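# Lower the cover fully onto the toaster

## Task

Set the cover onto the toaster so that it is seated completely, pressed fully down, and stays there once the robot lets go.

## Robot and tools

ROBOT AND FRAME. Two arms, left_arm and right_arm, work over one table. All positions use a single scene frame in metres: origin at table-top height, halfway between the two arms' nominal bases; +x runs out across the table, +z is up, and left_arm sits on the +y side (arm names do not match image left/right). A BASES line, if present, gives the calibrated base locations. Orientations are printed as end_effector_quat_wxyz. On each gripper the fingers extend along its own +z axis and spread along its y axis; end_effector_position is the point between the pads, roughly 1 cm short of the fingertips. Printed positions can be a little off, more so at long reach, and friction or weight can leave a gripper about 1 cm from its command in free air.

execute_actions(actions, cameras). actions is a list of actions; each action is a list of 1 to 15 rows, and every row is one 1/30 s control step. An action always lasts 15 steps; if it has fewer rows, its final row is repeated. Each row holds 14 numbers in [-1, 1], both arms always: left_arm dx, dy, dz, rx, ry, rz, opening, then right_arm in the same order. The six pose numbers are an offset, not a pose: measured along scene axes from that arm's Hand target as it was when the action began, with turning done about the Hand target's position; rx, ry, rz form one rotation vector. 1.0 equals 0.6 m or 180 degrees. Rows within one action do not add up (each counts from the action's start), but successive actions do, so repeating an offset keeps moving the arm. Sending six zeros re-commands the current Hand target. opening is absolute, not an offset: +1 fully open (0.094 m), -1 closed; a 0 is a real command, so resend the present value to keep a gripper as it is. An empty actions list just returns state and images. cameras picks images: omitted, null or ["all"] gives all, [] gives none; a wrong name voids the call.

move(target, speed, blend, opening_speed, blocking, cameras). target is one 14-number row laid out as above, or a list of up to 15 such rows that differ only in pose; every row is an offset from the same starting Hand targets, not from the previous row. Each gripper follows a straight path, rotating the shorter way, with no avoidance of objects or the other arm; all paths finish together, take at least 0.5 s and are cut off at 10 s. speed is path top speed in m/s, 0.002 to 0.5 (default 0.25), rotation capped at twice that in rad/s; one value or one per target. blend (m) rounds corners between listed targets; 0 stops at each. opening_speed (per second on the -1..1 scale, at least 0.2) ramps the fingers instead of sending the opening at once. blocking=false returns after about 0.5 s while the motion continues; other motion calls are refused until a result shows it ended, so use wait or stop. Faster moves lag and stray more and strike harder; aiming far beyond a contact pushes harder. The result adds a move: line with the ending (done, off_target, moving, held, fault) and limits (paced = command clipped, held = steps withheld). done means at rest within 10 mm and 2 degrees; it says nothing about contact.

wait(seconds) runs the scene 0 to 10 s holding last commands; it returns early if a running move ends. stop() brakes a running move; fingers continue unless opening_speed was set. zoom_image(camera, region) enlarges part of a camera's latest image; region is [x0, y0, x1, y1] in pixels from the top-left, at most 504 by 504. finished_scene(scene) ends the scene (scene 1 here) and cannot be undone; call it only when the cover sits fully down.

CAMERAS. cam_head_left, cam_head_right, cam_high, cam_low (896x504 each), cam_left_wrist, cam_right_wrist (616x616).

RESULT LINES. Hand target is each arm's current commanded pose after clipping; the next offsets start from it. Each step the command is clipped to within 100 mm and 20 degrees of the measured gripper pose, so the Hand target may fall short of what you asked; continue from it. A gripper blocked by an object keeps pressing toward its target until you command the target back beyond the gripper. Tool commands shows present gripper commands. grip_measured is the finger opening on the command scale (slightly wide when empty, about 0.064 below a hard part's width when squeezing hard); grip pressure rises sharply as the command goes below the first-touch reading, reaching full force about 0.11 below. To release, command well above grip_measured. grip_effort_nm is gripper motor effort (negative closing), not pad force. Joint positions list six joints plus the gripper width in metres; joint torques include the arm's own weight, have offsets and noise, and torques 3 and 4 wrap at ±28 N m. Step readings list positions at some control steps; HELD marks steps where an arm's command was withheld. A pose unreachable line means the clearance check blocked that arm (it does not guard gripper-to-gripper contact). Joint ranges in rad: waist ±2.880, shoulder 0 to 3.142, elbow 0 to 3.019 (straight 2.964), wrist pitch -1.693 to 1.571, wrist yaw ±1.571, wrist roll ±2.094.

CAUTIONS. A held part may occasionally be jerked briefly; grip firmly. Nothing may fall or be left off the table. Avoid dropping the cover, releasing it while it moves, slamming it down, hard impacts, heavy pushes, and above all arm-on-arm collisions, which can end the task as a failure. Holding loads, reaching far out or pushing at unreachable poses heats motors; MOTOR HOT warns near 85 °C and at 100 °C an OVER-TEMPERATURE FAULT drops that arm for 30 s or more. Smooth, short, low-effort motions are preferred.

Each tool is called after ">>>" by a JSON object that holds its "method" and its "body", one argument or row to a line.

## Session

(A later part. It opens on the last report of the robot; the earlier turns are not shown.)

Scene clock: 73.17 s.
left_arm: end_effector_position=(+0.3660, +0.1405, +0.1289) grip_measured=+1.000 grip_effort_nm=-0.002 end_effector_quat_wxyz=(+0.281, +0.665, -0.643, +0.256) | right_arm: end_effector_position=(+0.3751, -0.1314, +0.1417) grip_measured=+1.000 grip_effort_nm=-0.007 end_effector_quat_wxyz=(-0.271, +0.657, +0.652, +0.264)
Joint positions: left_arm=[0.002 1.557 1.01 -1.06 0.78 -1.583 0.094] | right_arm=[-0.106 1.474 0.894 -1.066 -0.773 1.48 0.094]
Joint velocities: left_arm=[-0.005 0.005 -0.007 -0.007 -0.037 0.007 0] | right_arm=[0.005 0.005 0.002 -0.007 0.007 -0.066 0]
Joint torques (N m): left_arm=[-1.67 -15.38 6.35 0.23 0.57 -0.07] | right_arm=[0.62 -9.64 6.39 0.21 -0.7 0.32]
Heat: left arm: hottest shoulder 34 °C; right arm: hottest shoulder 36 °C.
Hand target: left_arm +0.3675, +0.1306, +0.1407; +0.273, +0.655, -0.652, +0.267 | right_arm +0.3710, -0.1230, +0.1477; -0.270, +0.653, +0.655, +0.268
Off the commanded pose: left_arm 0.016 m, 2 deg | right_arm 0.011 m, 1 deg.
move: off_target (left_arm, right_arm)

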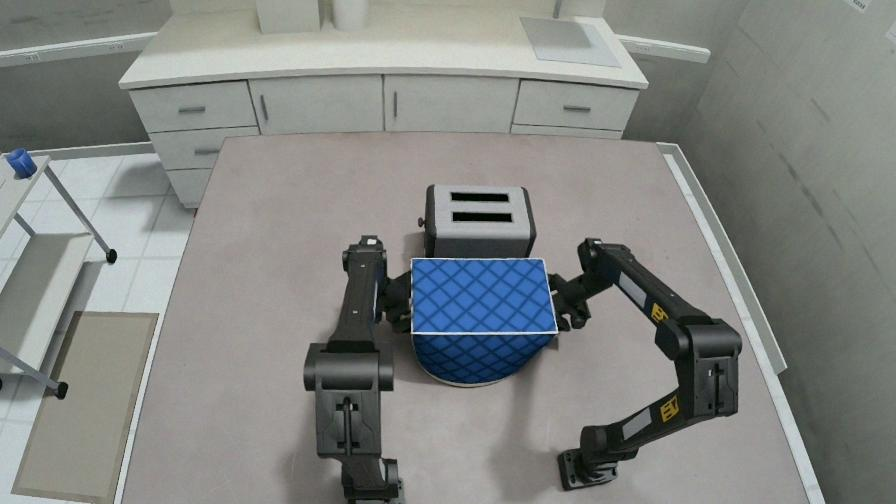

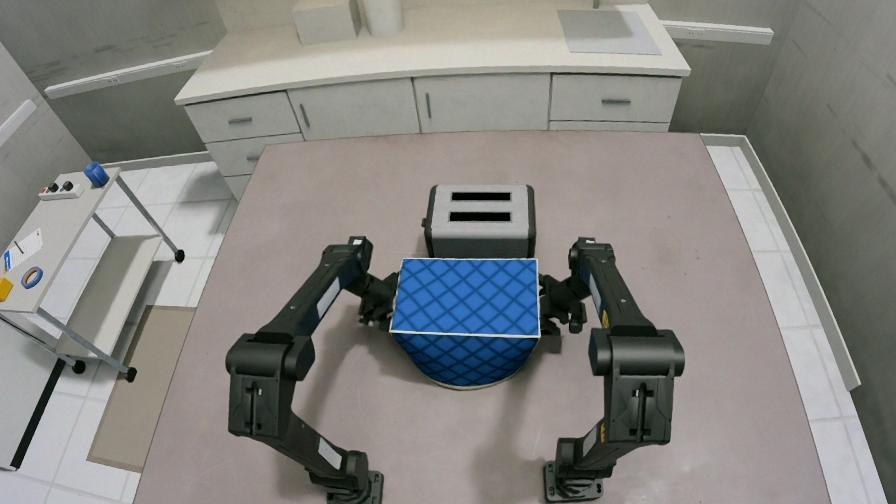

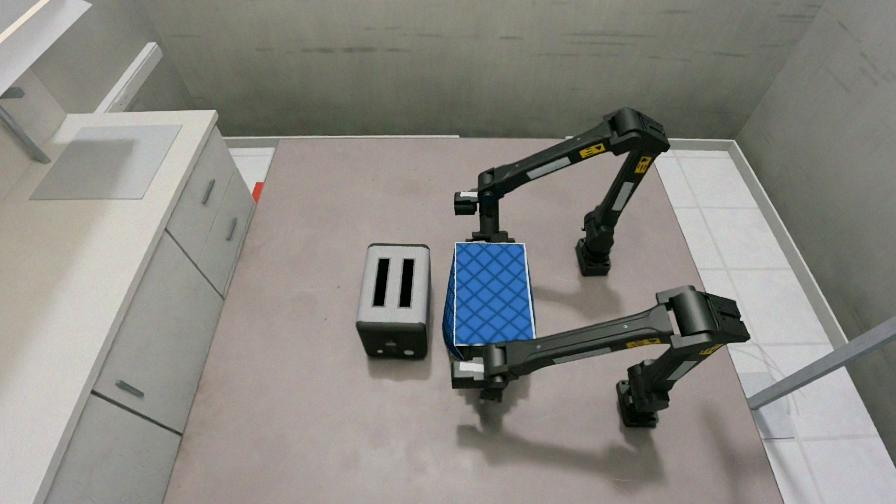

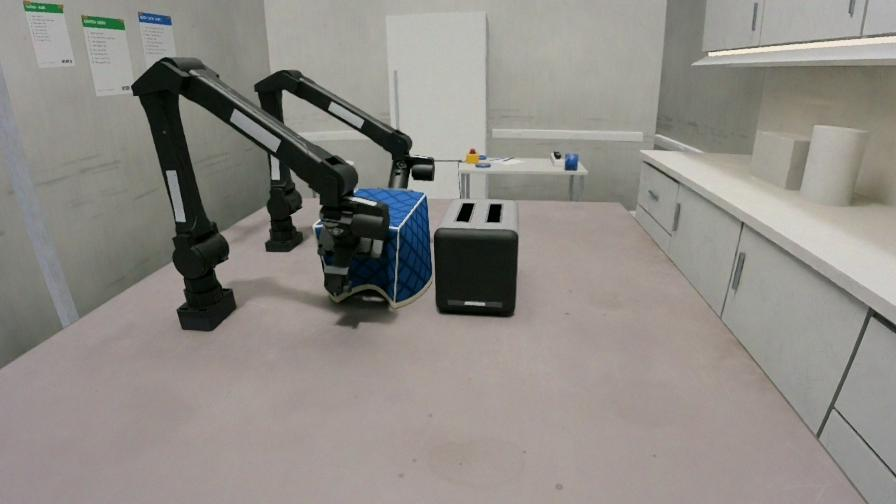

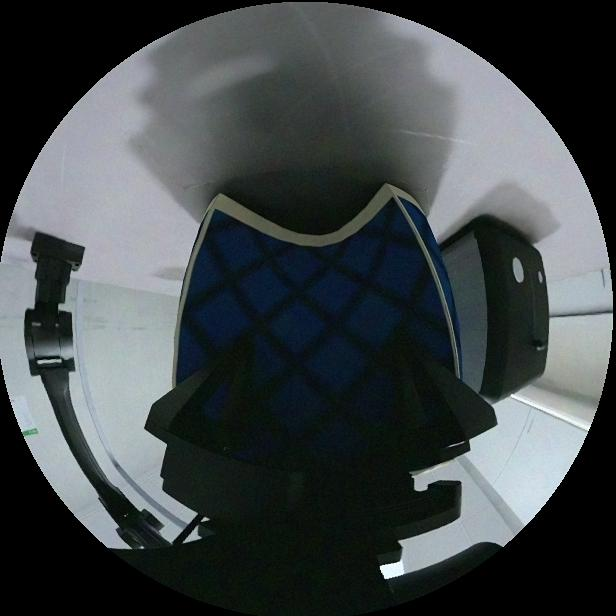

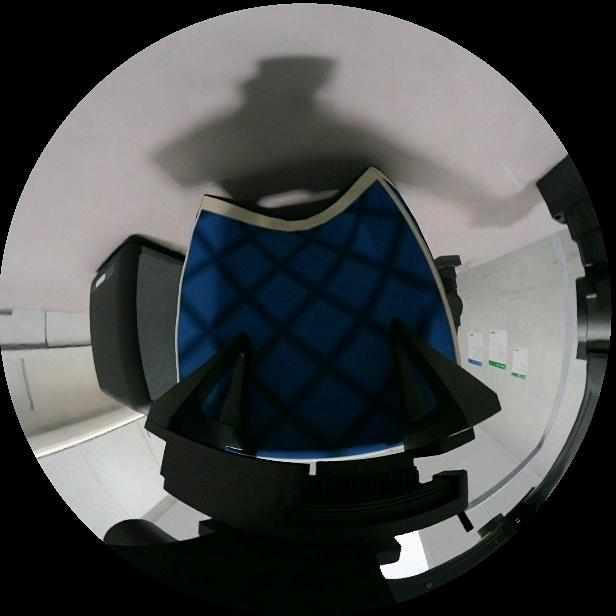

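>>> {"method": "move", "body": {
  "target": [
    [0,0.07,0,0,0,0,1,0,-0.07,0,0,0,0,1],
    [0,0.07,0.09,0,0,0,1,0,-0.07,0.075,0,0,0,1],
    [0,0.025,0.09,0,0,0,1,0,-0.025,0.075,0,0,0,1]
  ],
  "speed": 0.06
}}

Scene clock: 93.43 s.
left_arm: end_effector_position=(+0.3584, +0.1559, +0.1749) grip_measured=+1.000 grip_effort_nm=0.007 end_effector_quat_wxyz=(+0.288, +0.668, -0.639, +0.251) | right_arm: end_effector_position=(+0.3605, -0.1469, +0.1743) grip_measured=+1.000 grip_effort_nm=-0.007 end_effector_quat_wxyz=(-0.284, +0.663, +0.645, +0.254)
Joint positions: left_arm=[0.041 1.497 1.075 -1.242 0.78 -1.53 0.094] | right_arm=[-0.152 1.42 0.932 -1.238 -0.769 1.42 0.094]
Joint velocities: left_arm=[-0.005 -0.015 -0.007 0.007 0.037 -0.037 0] | right_arm=[0.005 -0.015 0.002 0.002 -0.007 -0.022 0]
Joint torques (N m): left_arm=[-2.26 -14.86 8.54 0.18 0.55 -0.07] | right_arm=[1.08 -9.17 10.39 0.03 -0.73 0.34]
Heat: left arm: hottest shoulder 34 °C; right arm: hottest shoulder 35 °C.
Hand target: left_arm +0.3675, +0.1446, +0.1948; +0.273, +0.655, -0.652, +0.267 | right_arm +0.3716, -0.1384, +0.1925; -0.270, +0.653, +0.655, +0.268
Off the commanded pose: left_arm 0.024 m, 3 deg | right_arm 0.023 m, 3 deg.
move: off_target (left_arm, right_arm)

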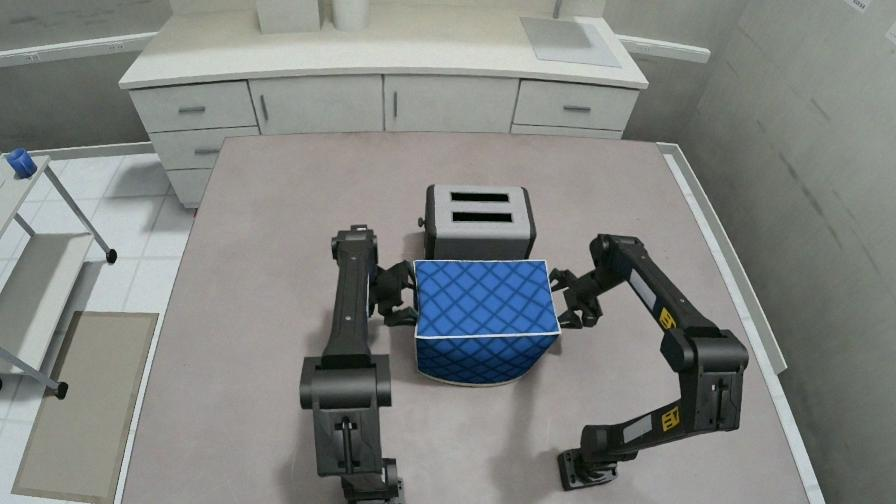

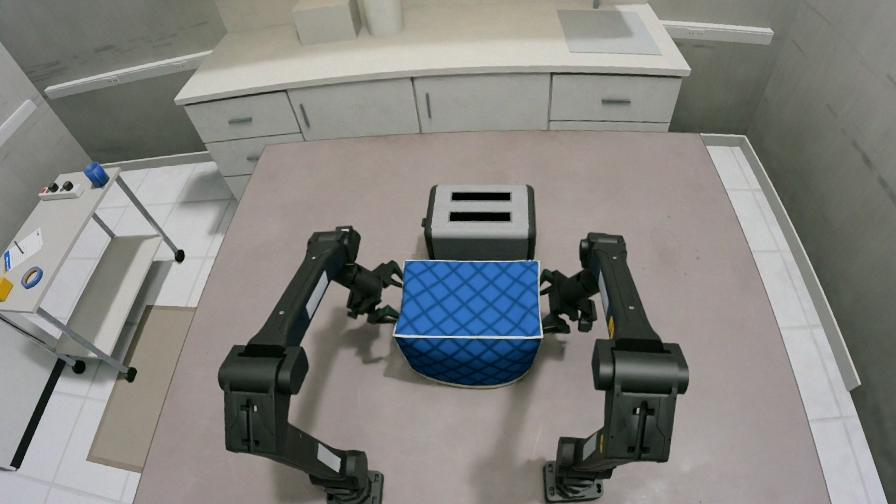

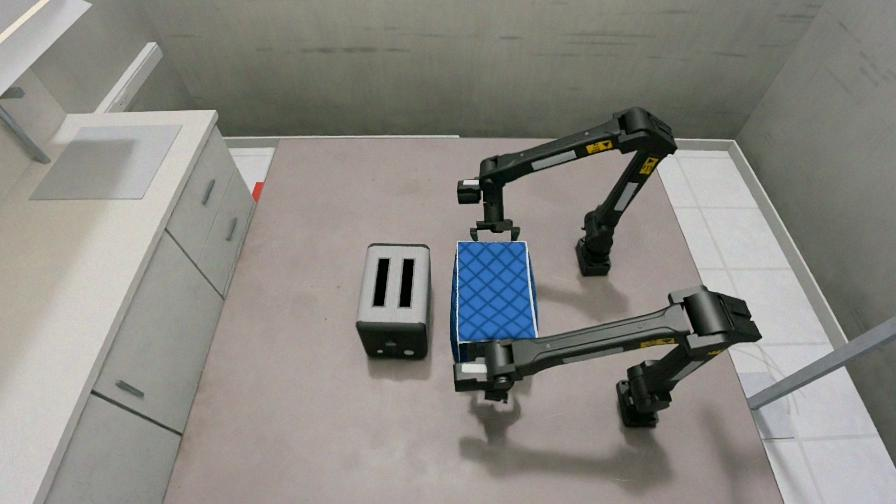

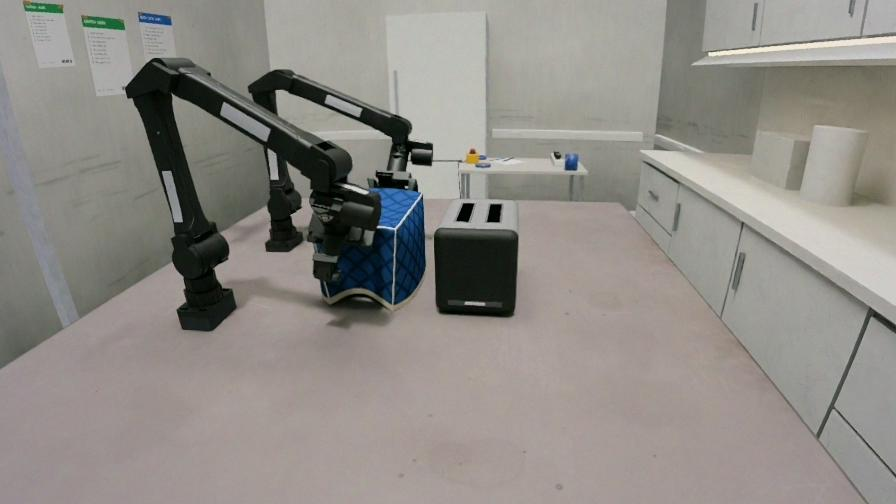

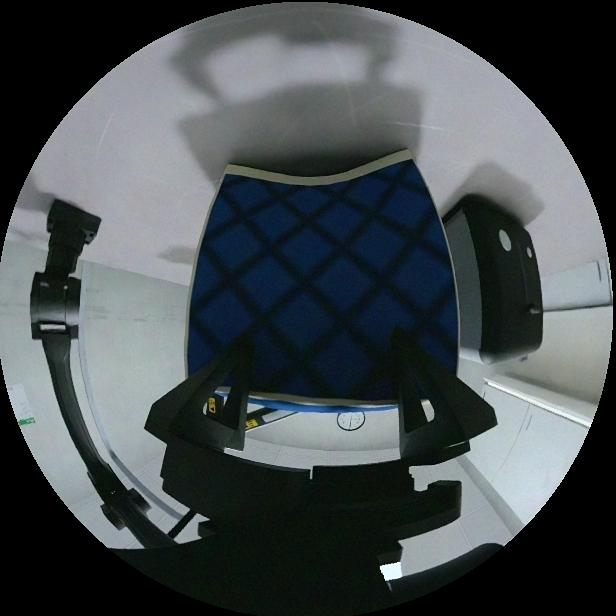

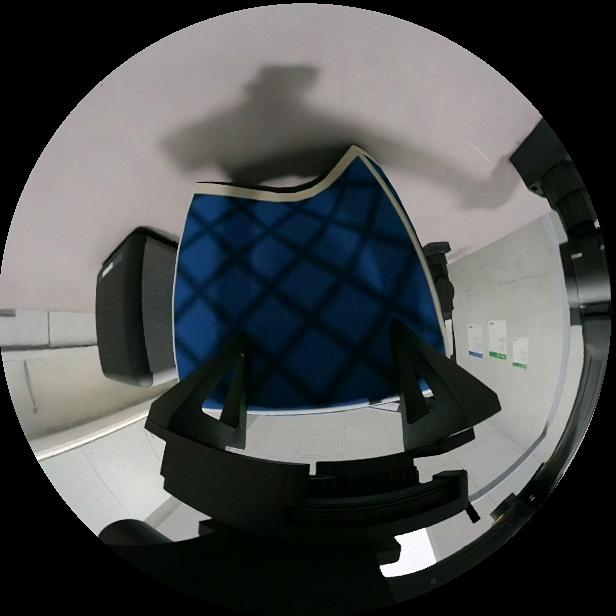

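>>> {"method": "move", "body": {
  "target": [
    [0,-0.035,0,0,0,0,1,0,0.035,0,0,0,0,1],
    [0,-0.035,0.1,0,0,0,1,0,0.035,0.1,0,0,0,1]
  ],
  "speed": 0.06
}}

Scene clock: 99.27 s.
left_arm: end_effector_position=(+0.3603, +0.1349, +0.2272) grip_measured=+1.000 grip_effort_nm=-0.002 end_effector_quat_wxyz=(+0.286, +0.669, -0.639, +0.251) | right_arm: end_effector_position=(+0.3584, -0.1252, +0.2261) grip_measured=+1.000 grip_effort_nm=-0.012 end_effector_quat_wxyz=(-0.286, +0.663, +0.645, +0.250)
Joint positions: left_arm=[-0.012 1.438 1.16 -1.326 0.78 -1.609 0.094] | right_arm=[-0.091 1.344 1.007 -1.341 -0.773 1.501 0.094]
Joint velocities: left_arm=[0.005 -0.005 -0.007 -0.002 0.037 -0.037 0] | right_arm=[0.005 -0.005 -0.007 -0.012 0.066 -0.051 0]
Joint torques (N m): left_arm=[-1.96 -14.51 10.15 -0.57 0.57 -0.05] | right_arm=[0.67 -8.53 13.15 -0.39 -0.76 0.33]
Heat: left arm: hottest shoulder 33 °C; right arm: hottest shoulder 35 °C.
Hand target: left_arm +0.3669, +0.1230, +0.2542; +0.273, +0.655, -0.652, +0.266 | right_arm +0.3723, -0.1174, +0.2529; -0.270, +0.653, +0.654, +0.268
Off the commanded pose: left_arm 0.031 m, 3 deg | right_arm 0.030 m, 3 deg.
move: off_target (left_arm, right_arm)

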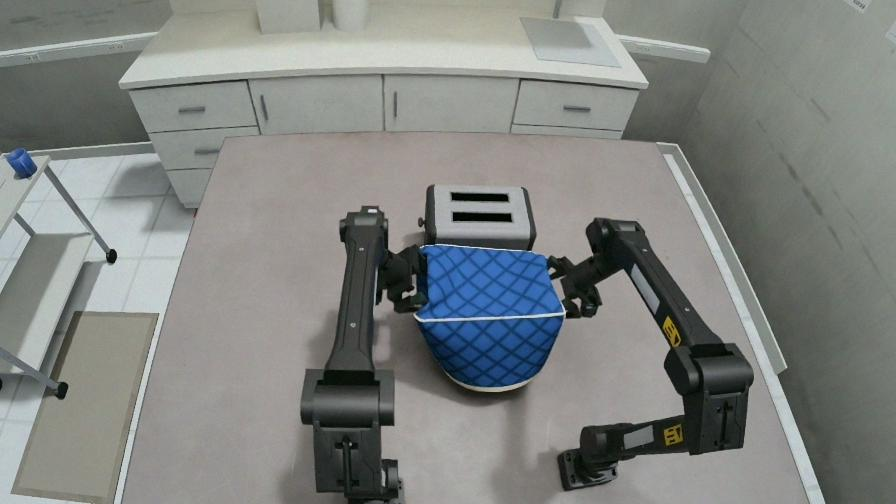

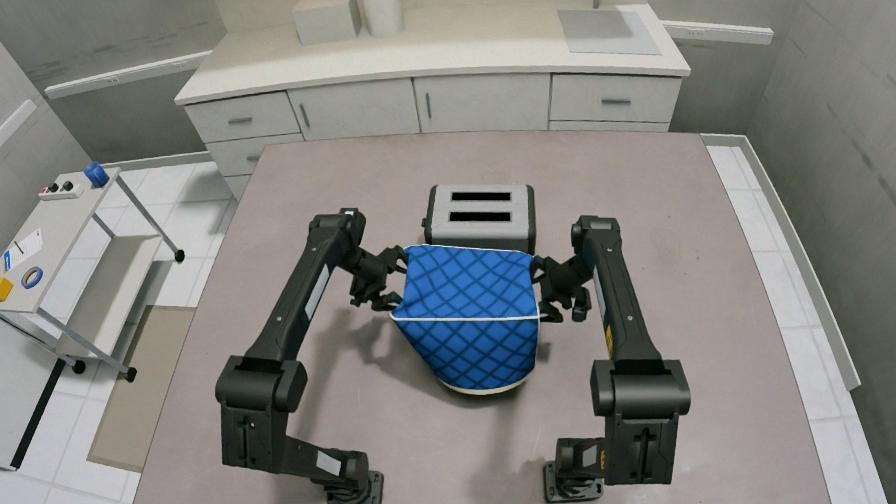

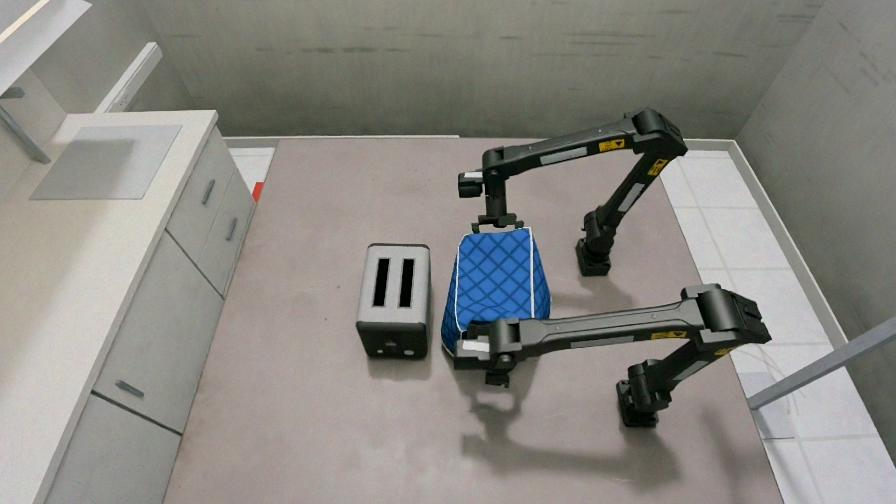

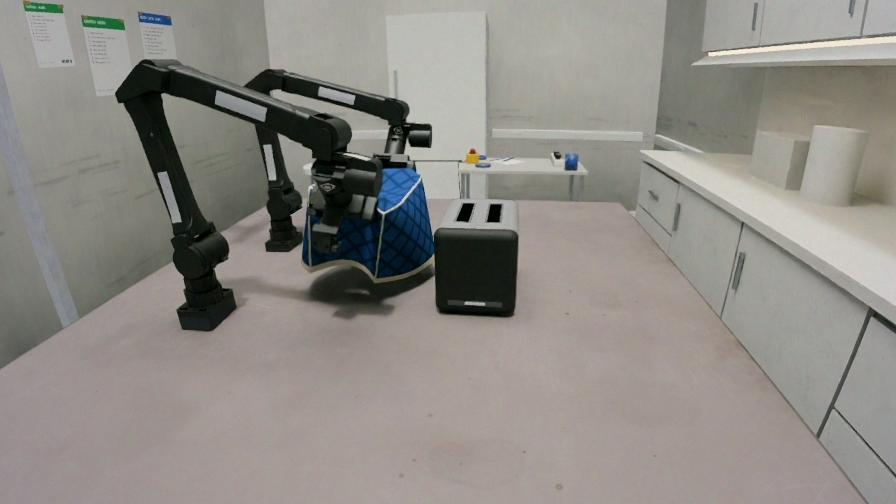

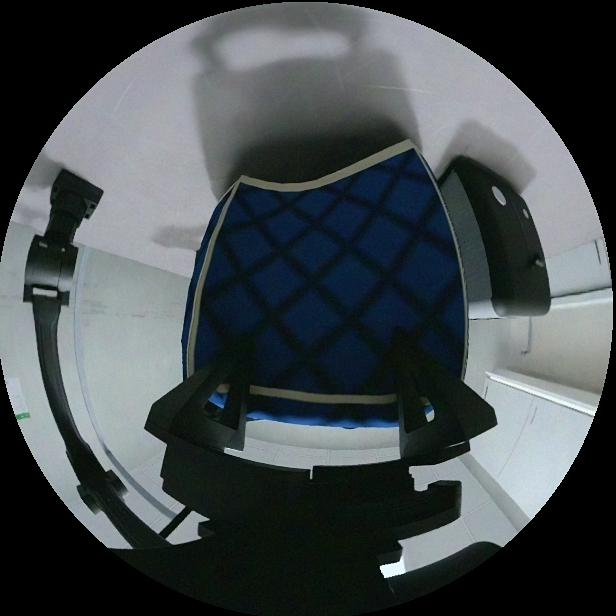

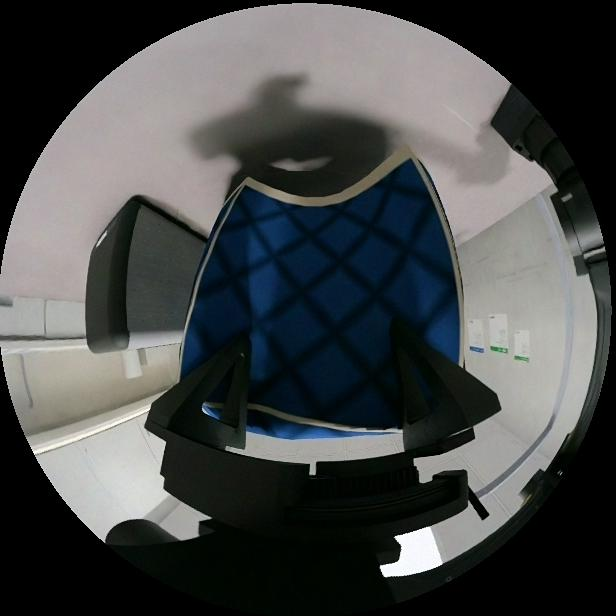

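>>> {"method": "move", "body": {
  "target": [
    [0,0,0.1,0,0,0,1,0,0,0.1,0,0,0,1],
    [0.04,0,0.2,0,0,0,1,0.04,0,0.2,0,0,0,1],
    [0.12,0,0.32,0,0,0,1,0.12,0,0.32,0,0,0,1]
  ],
  "speed": 0.08,
  "blend": 0.02
}}

Scene clock: 111.33 s.
left_arm: end_effector_position=(+0.4345, +0.1340, +0.4317) grip_measured=+1.000 grip_effort_nm=0.002 end_effector_quat_wxyz=(+0.240, +0.675, -0.628, +0.303) | right_arm: end_effector_position=(+0.4356, -0.1285, +0.4292) grip_measured=+1.000 grip_effort_nm=-0.017 end_effector_quat_wxyz=(-0.235, +0.673, +0.634, +0.301)
Joint positions: left_arm=[-0.012 1.53 1.796 -1.678 0.78 -1.716 0.094] | right_arm=[-0.09 1.405 1.605 -1.673 -0.779 1.617 0.094]
Joint velocities: left_arm=[0.005 -0.005 -0.007 0.007 -0.022 -0.081 0] | right_arm=[-0.005 -0.015 0.017 -0.007 -0.066 -0.051 0]
Joint torques (N m): left_arm=[-1.9 -13.22 10.69 -0.21 0.84 -0.09] | right_arm=[1.03 -7.12 14.38 0.06 -0.78 0.34]
Heat: left arm: hottest elbow 35 °C; right arm: hottest shoulder 34 °C.
Hand target: left_arm +0.4379, +0.1196, +0.4472; +0.274, +0.654, -0.653, +0.267 | right_arm +0.4466, -0.1178, +0.4444; -0.271, +0.653, +0.654, +0.269
Off the commanded pose: left_arm 0.019 m, 7 deg | right_arm 0.021 m, 6 deg.
joint sent to its limit (left arm) — joint 4 (wrist pitch), lower limit. The joint targets are off in position and orientation.
joint sent to its limit (right arm) — joint 4 (wrist pitch), lower limit. The joint targets are off in orientation, not in position.
move: off_target (left_arm, right_arm)

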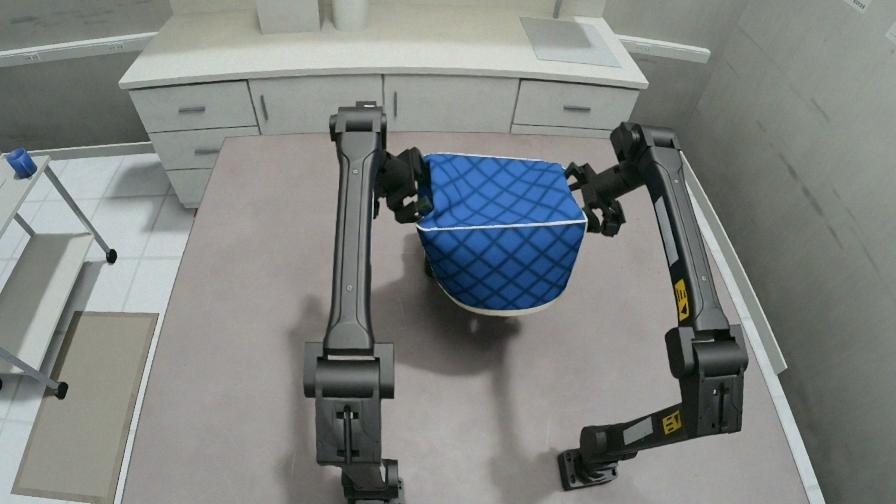

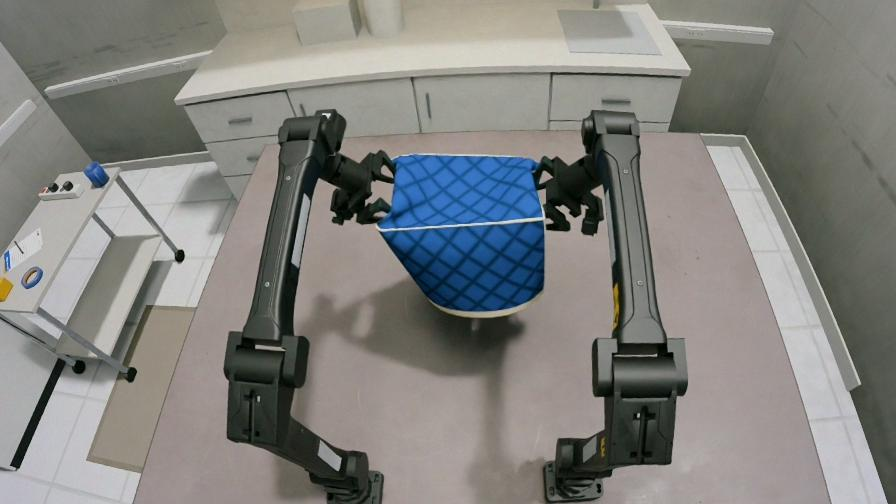

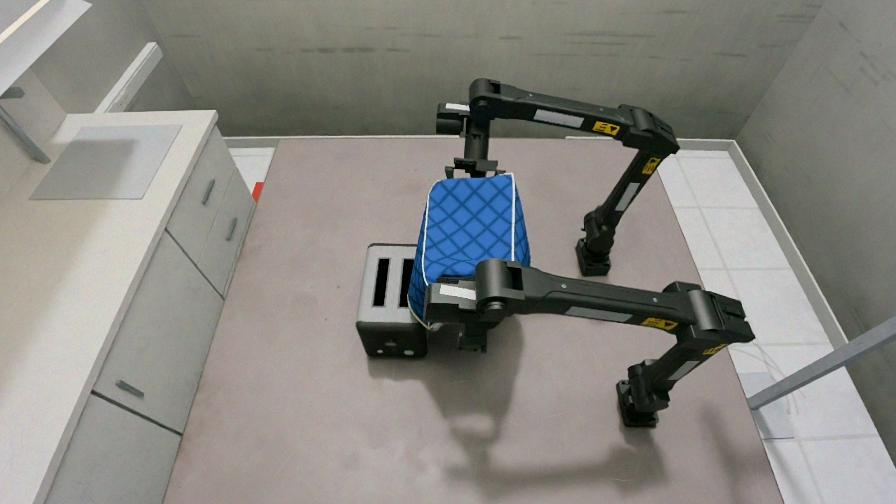

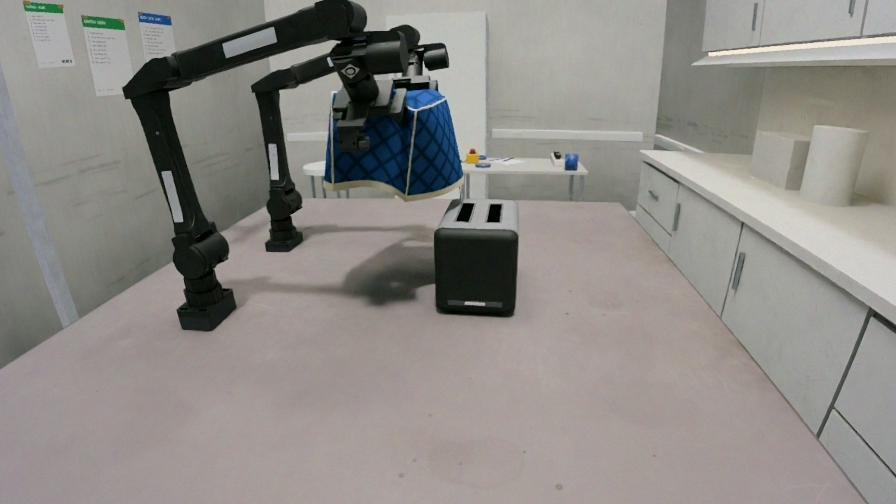

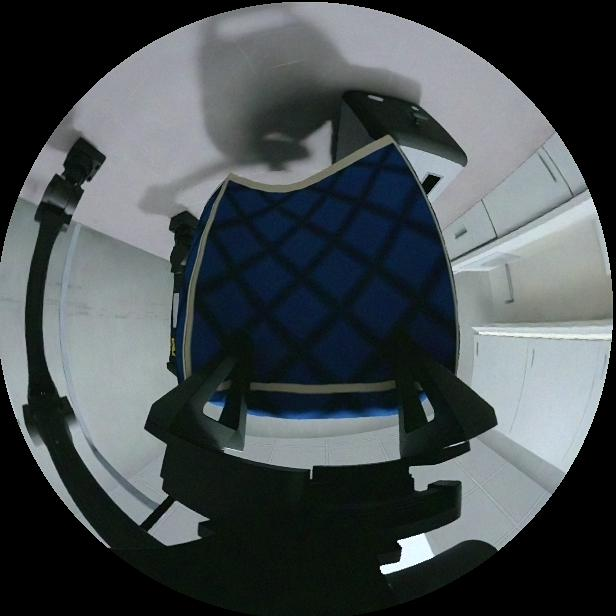

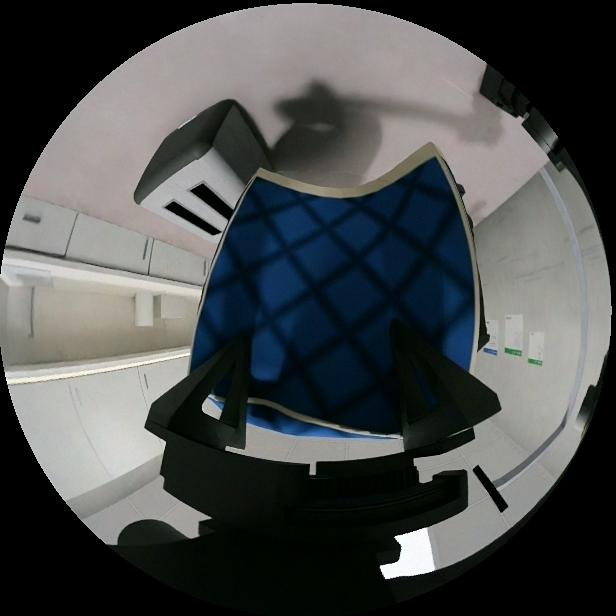

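>>> {"method": "move", "body": {
  "target": [0.33,0,0,0,0,0,1,0.33,0,0,0,0,0,1],
  "speed": 0.1
}}

Scene clock: 129.00 s.
left_arm: end_effector_position=(+0.6352, +0.1280, +0.4379) grip_measured=+1.000 grip_effort_nm=0.002 end_effector_quat_wxyz=(+0.213, +0.675, -0.602, +0.369) | right_arm: end_effector_position=(+0.6346, -0.1347, +0.4346) grip_measured=+1.000 grip_effort_nm=-0.007 end_effector_quat_wxyz=(-0.214, +0.678, +0.616, +0.339)
Joint positions: left_arm=[-0.012 2.082 2.56 -1.679 0.818 -1.854 0.094] | right_arm=[-0.087 1.916 2.252 -1.674 -0.8 1.714 0.094]
Joint velocities: left_arm=[0.005 -0.005 -0.012 -0.002 -0.051 0.066 0] | right_arm=[-0.015 -0.005 0.002 0.002 -0.022 0.007 0]
Joint torques (N m): left_arm=[-1.14 -21.95 10.35 0.21 0.81 -0.06] | right_arm=[1.08 -13.39 14.17 0.28 -0.8 0.34]
Heat: left arm: hottest elbow 35 °C; right arm: hottest shoulder 34 °C.
Hand target: left_arm +0.6364, +0.1188, +0.4501; +0.275, +0.653, -0.654, +0.266 | right_arm +0.6443, -0.1170, +0.4418; -0.271, +0.653, +0.654, +0.269
Off the commanded pose: left_arm 0.013 m, 15 deg | right_arm 0.022 m, 12 deg.
joint sent to its limit (left arm) — joint 4 (wrist pitch), lower limit. The joint targets are off in orientation, not in position.
joint sent to its limit (right arm) — joint 4 (wrist pitch), lower limit. The joint targets are off in position and orientation.
move: off_target (left_arm, right_arm)

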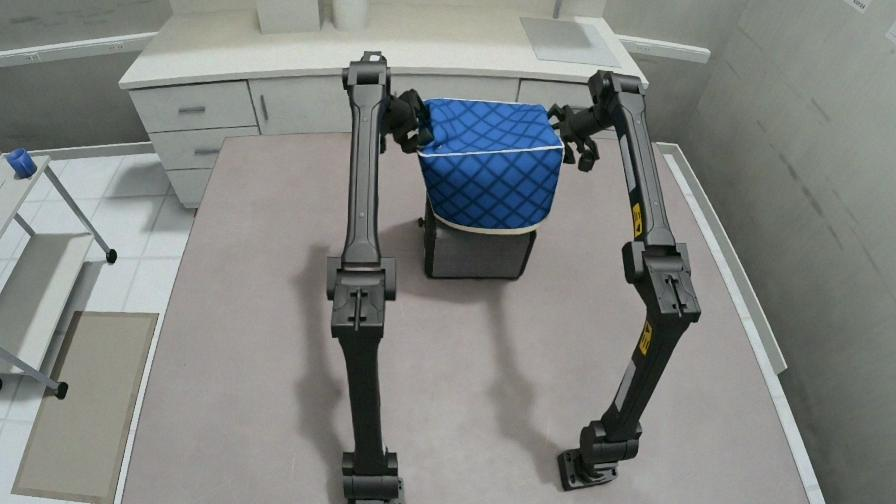

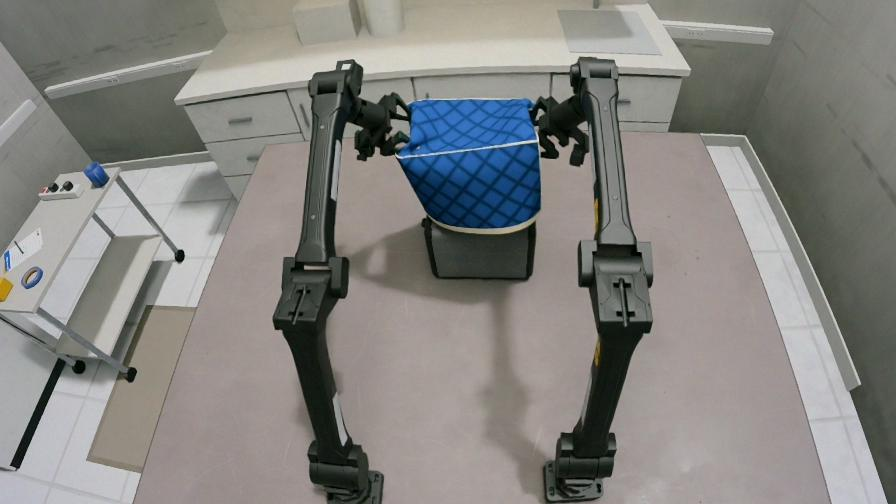

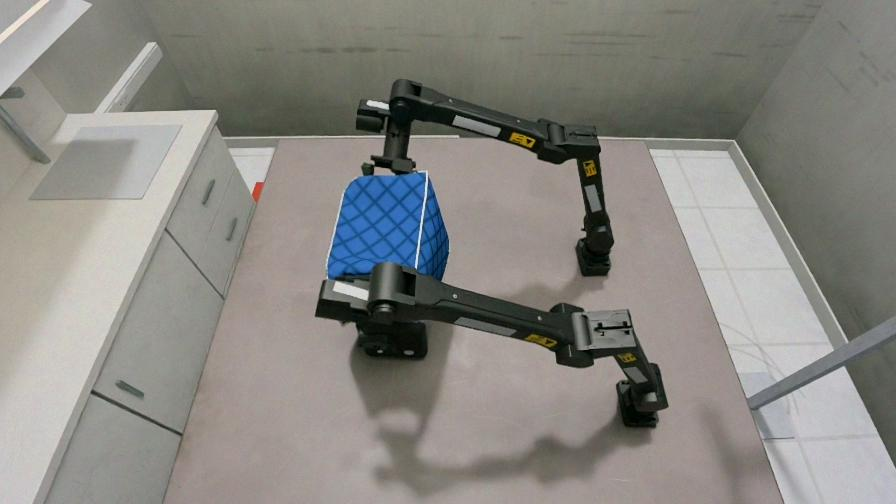

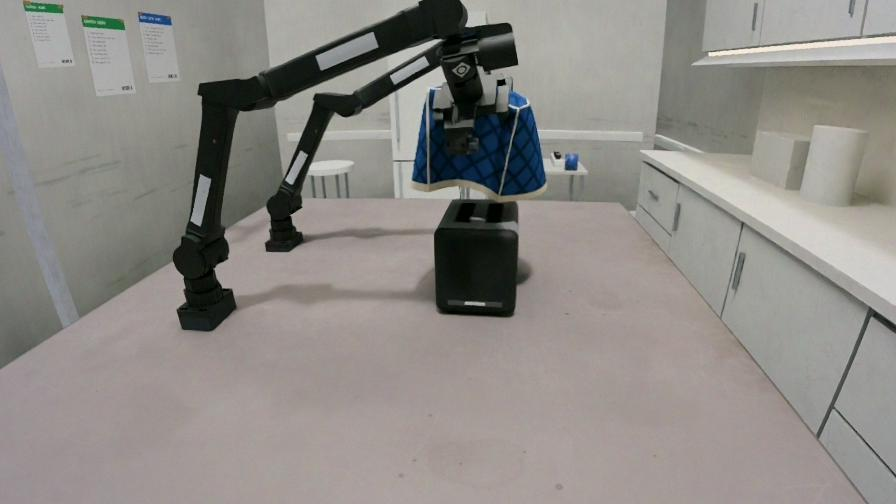

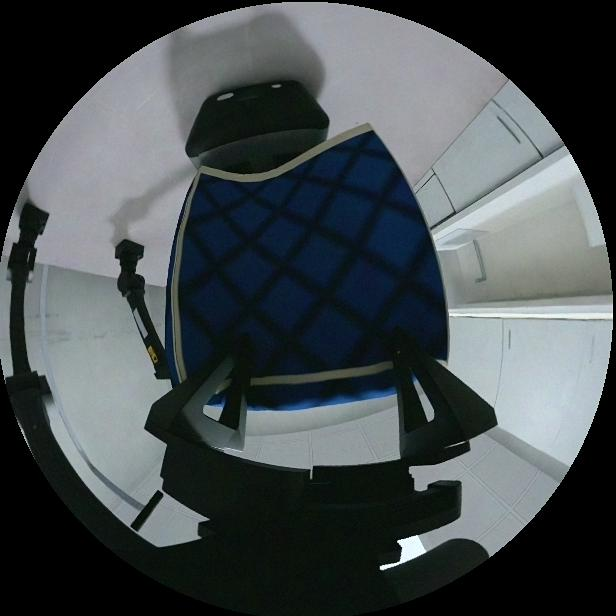

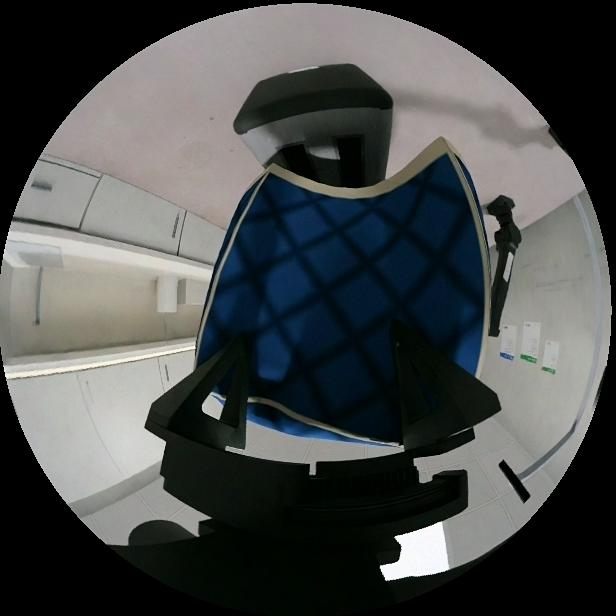

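>>> {"method": "move", "body": {
  "target": [0.01,0,-0.11,0,0,0,1,0.0,0,-0.11,0,0,0,1],
  "speed": 0.06
}}

Scene clock: 138.53 s.
left_arm: end_effector_position=(+0.6403, +0.1290, +0.3978) grip_measured=+1.000 grip_effort_nm=-0.007 end_effector_quat_wxyz=(+0.223, +0.671, -0.617, +0.346) | right_arm: end_effector_position=(+0.6398, -0.1344, +0.3989) grip_measured=+1.000 grip_effort_nm=-0.002 end_effector_quat_wxyz=(-0.225, +0.671, +0.630, +0.321)
Joint positions: left_arm=[-0.012 2.105 2.5 -1.68 0.81 -1.786 0.094] | right_arm=[-0.085 1.949 2.214 -1.674 -0.794 1.653 0.094]
Joint velocities: left_arm=[0.005 -0.015 -0.002 0.002 -0.095 -0.022 0] | right_arm=[-0.005 -0.005 -0.032 -0.012 -0.051 0.007 0]
Joint torques (N m): left_arm=[-0.79 -21.6 7.27 -0.03 0.41 0.17] | right_arm=[1.38 -13.74 8.14 0.17 -0.43 -0.04]
Heat: left arm: hottest elbow 36 °C; right arm: hottest shoulder 34 °C.
Hand target: left_arm +0.6431, +0.1198, +0.3840; +0.274, +0.654, -0.653, +0.266 | right_arm +0.6435, -0.1170, +0.3755; -0.271, +0.653, +0.654, +0.269
Off the commanded pose: left_arm 0.017 m, 12 deg | right_arm 0.029 m, 9 deg.
joint sent to its limit (left arm) — joint 4 (wrist pitch), lower limit. The joint targets are off in orientation, not in position.
joint sent to its limit (right arm) — joint 4 (wrist pitch), lower limit. The joint targets are off in orientation, not in position.
move: off_target (left_arm, right_arm)

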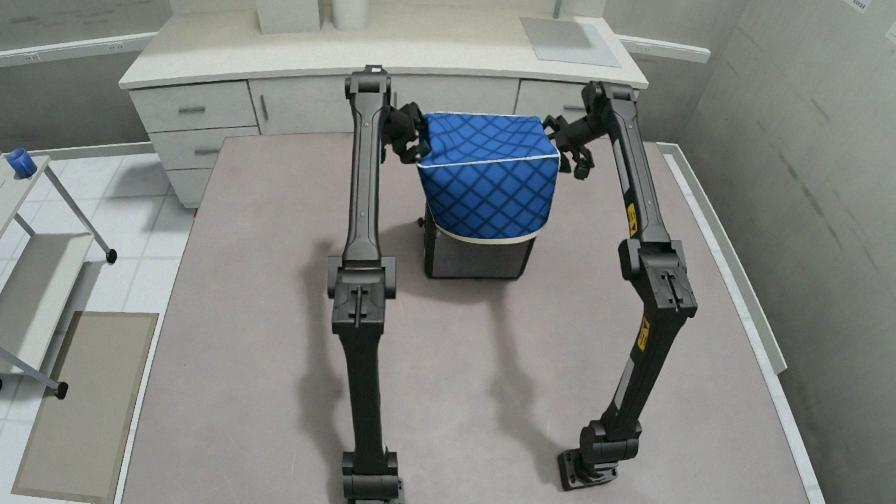

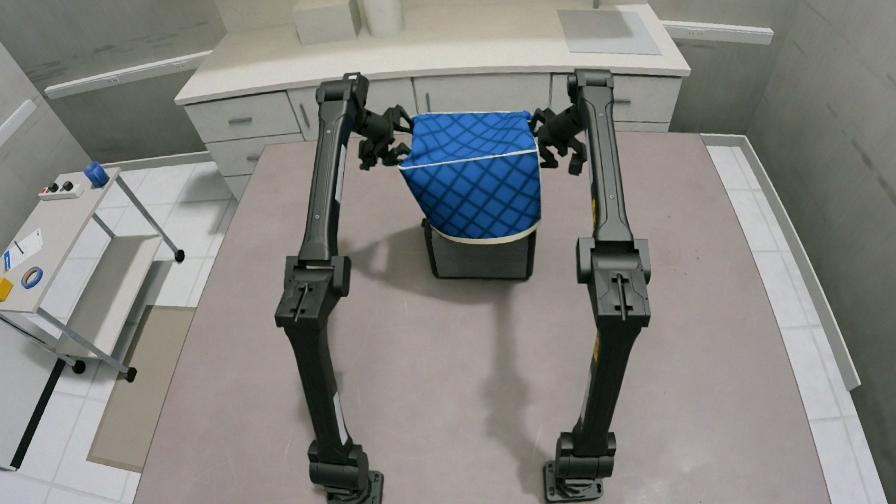

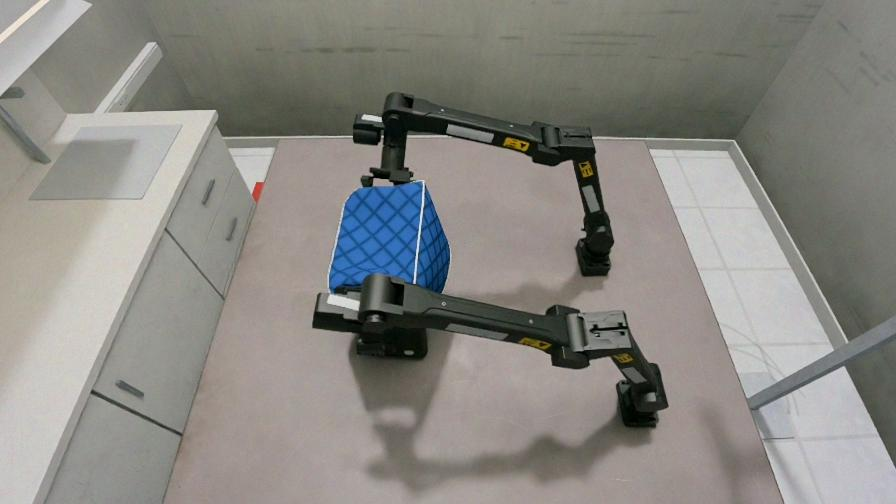

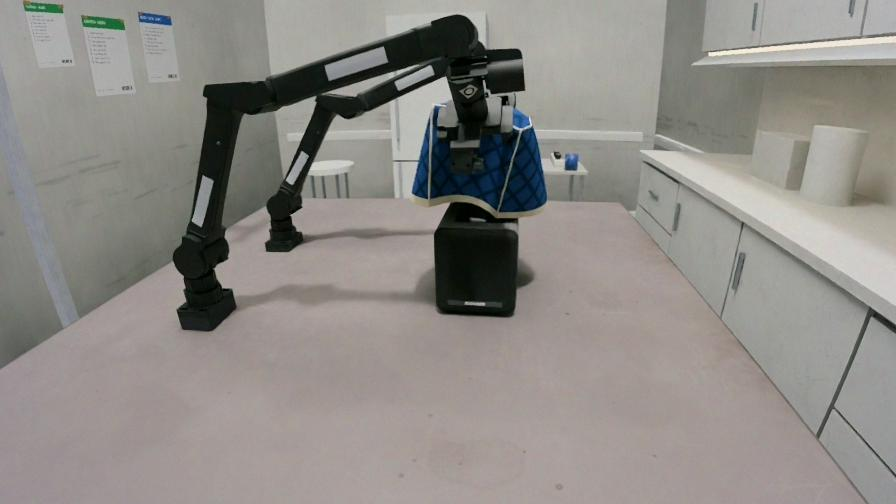

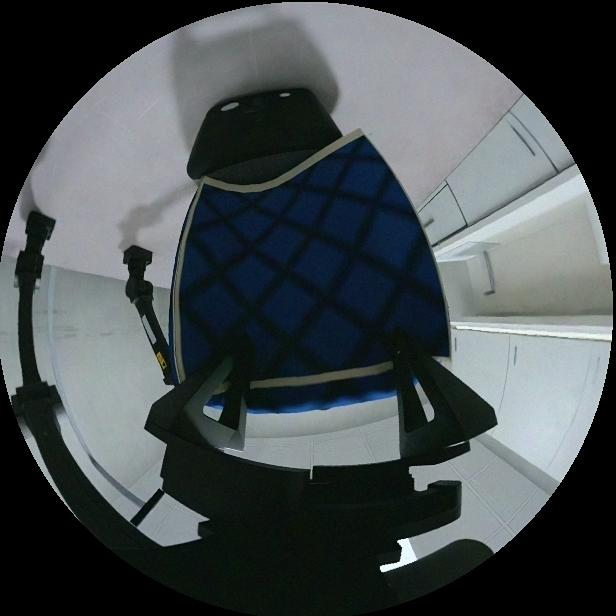

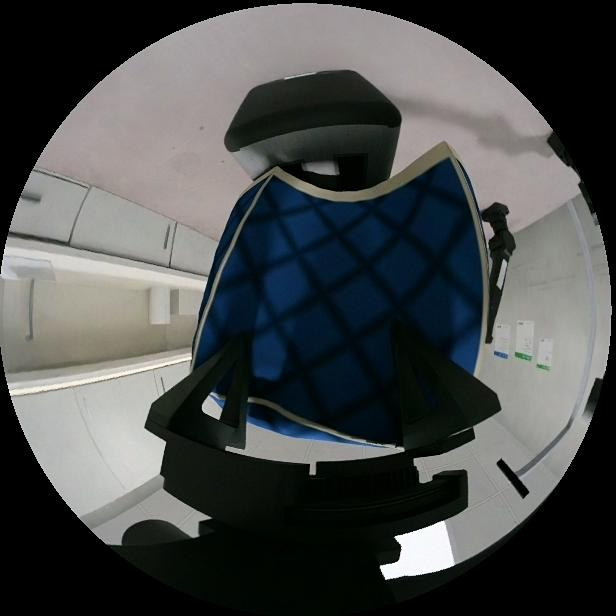

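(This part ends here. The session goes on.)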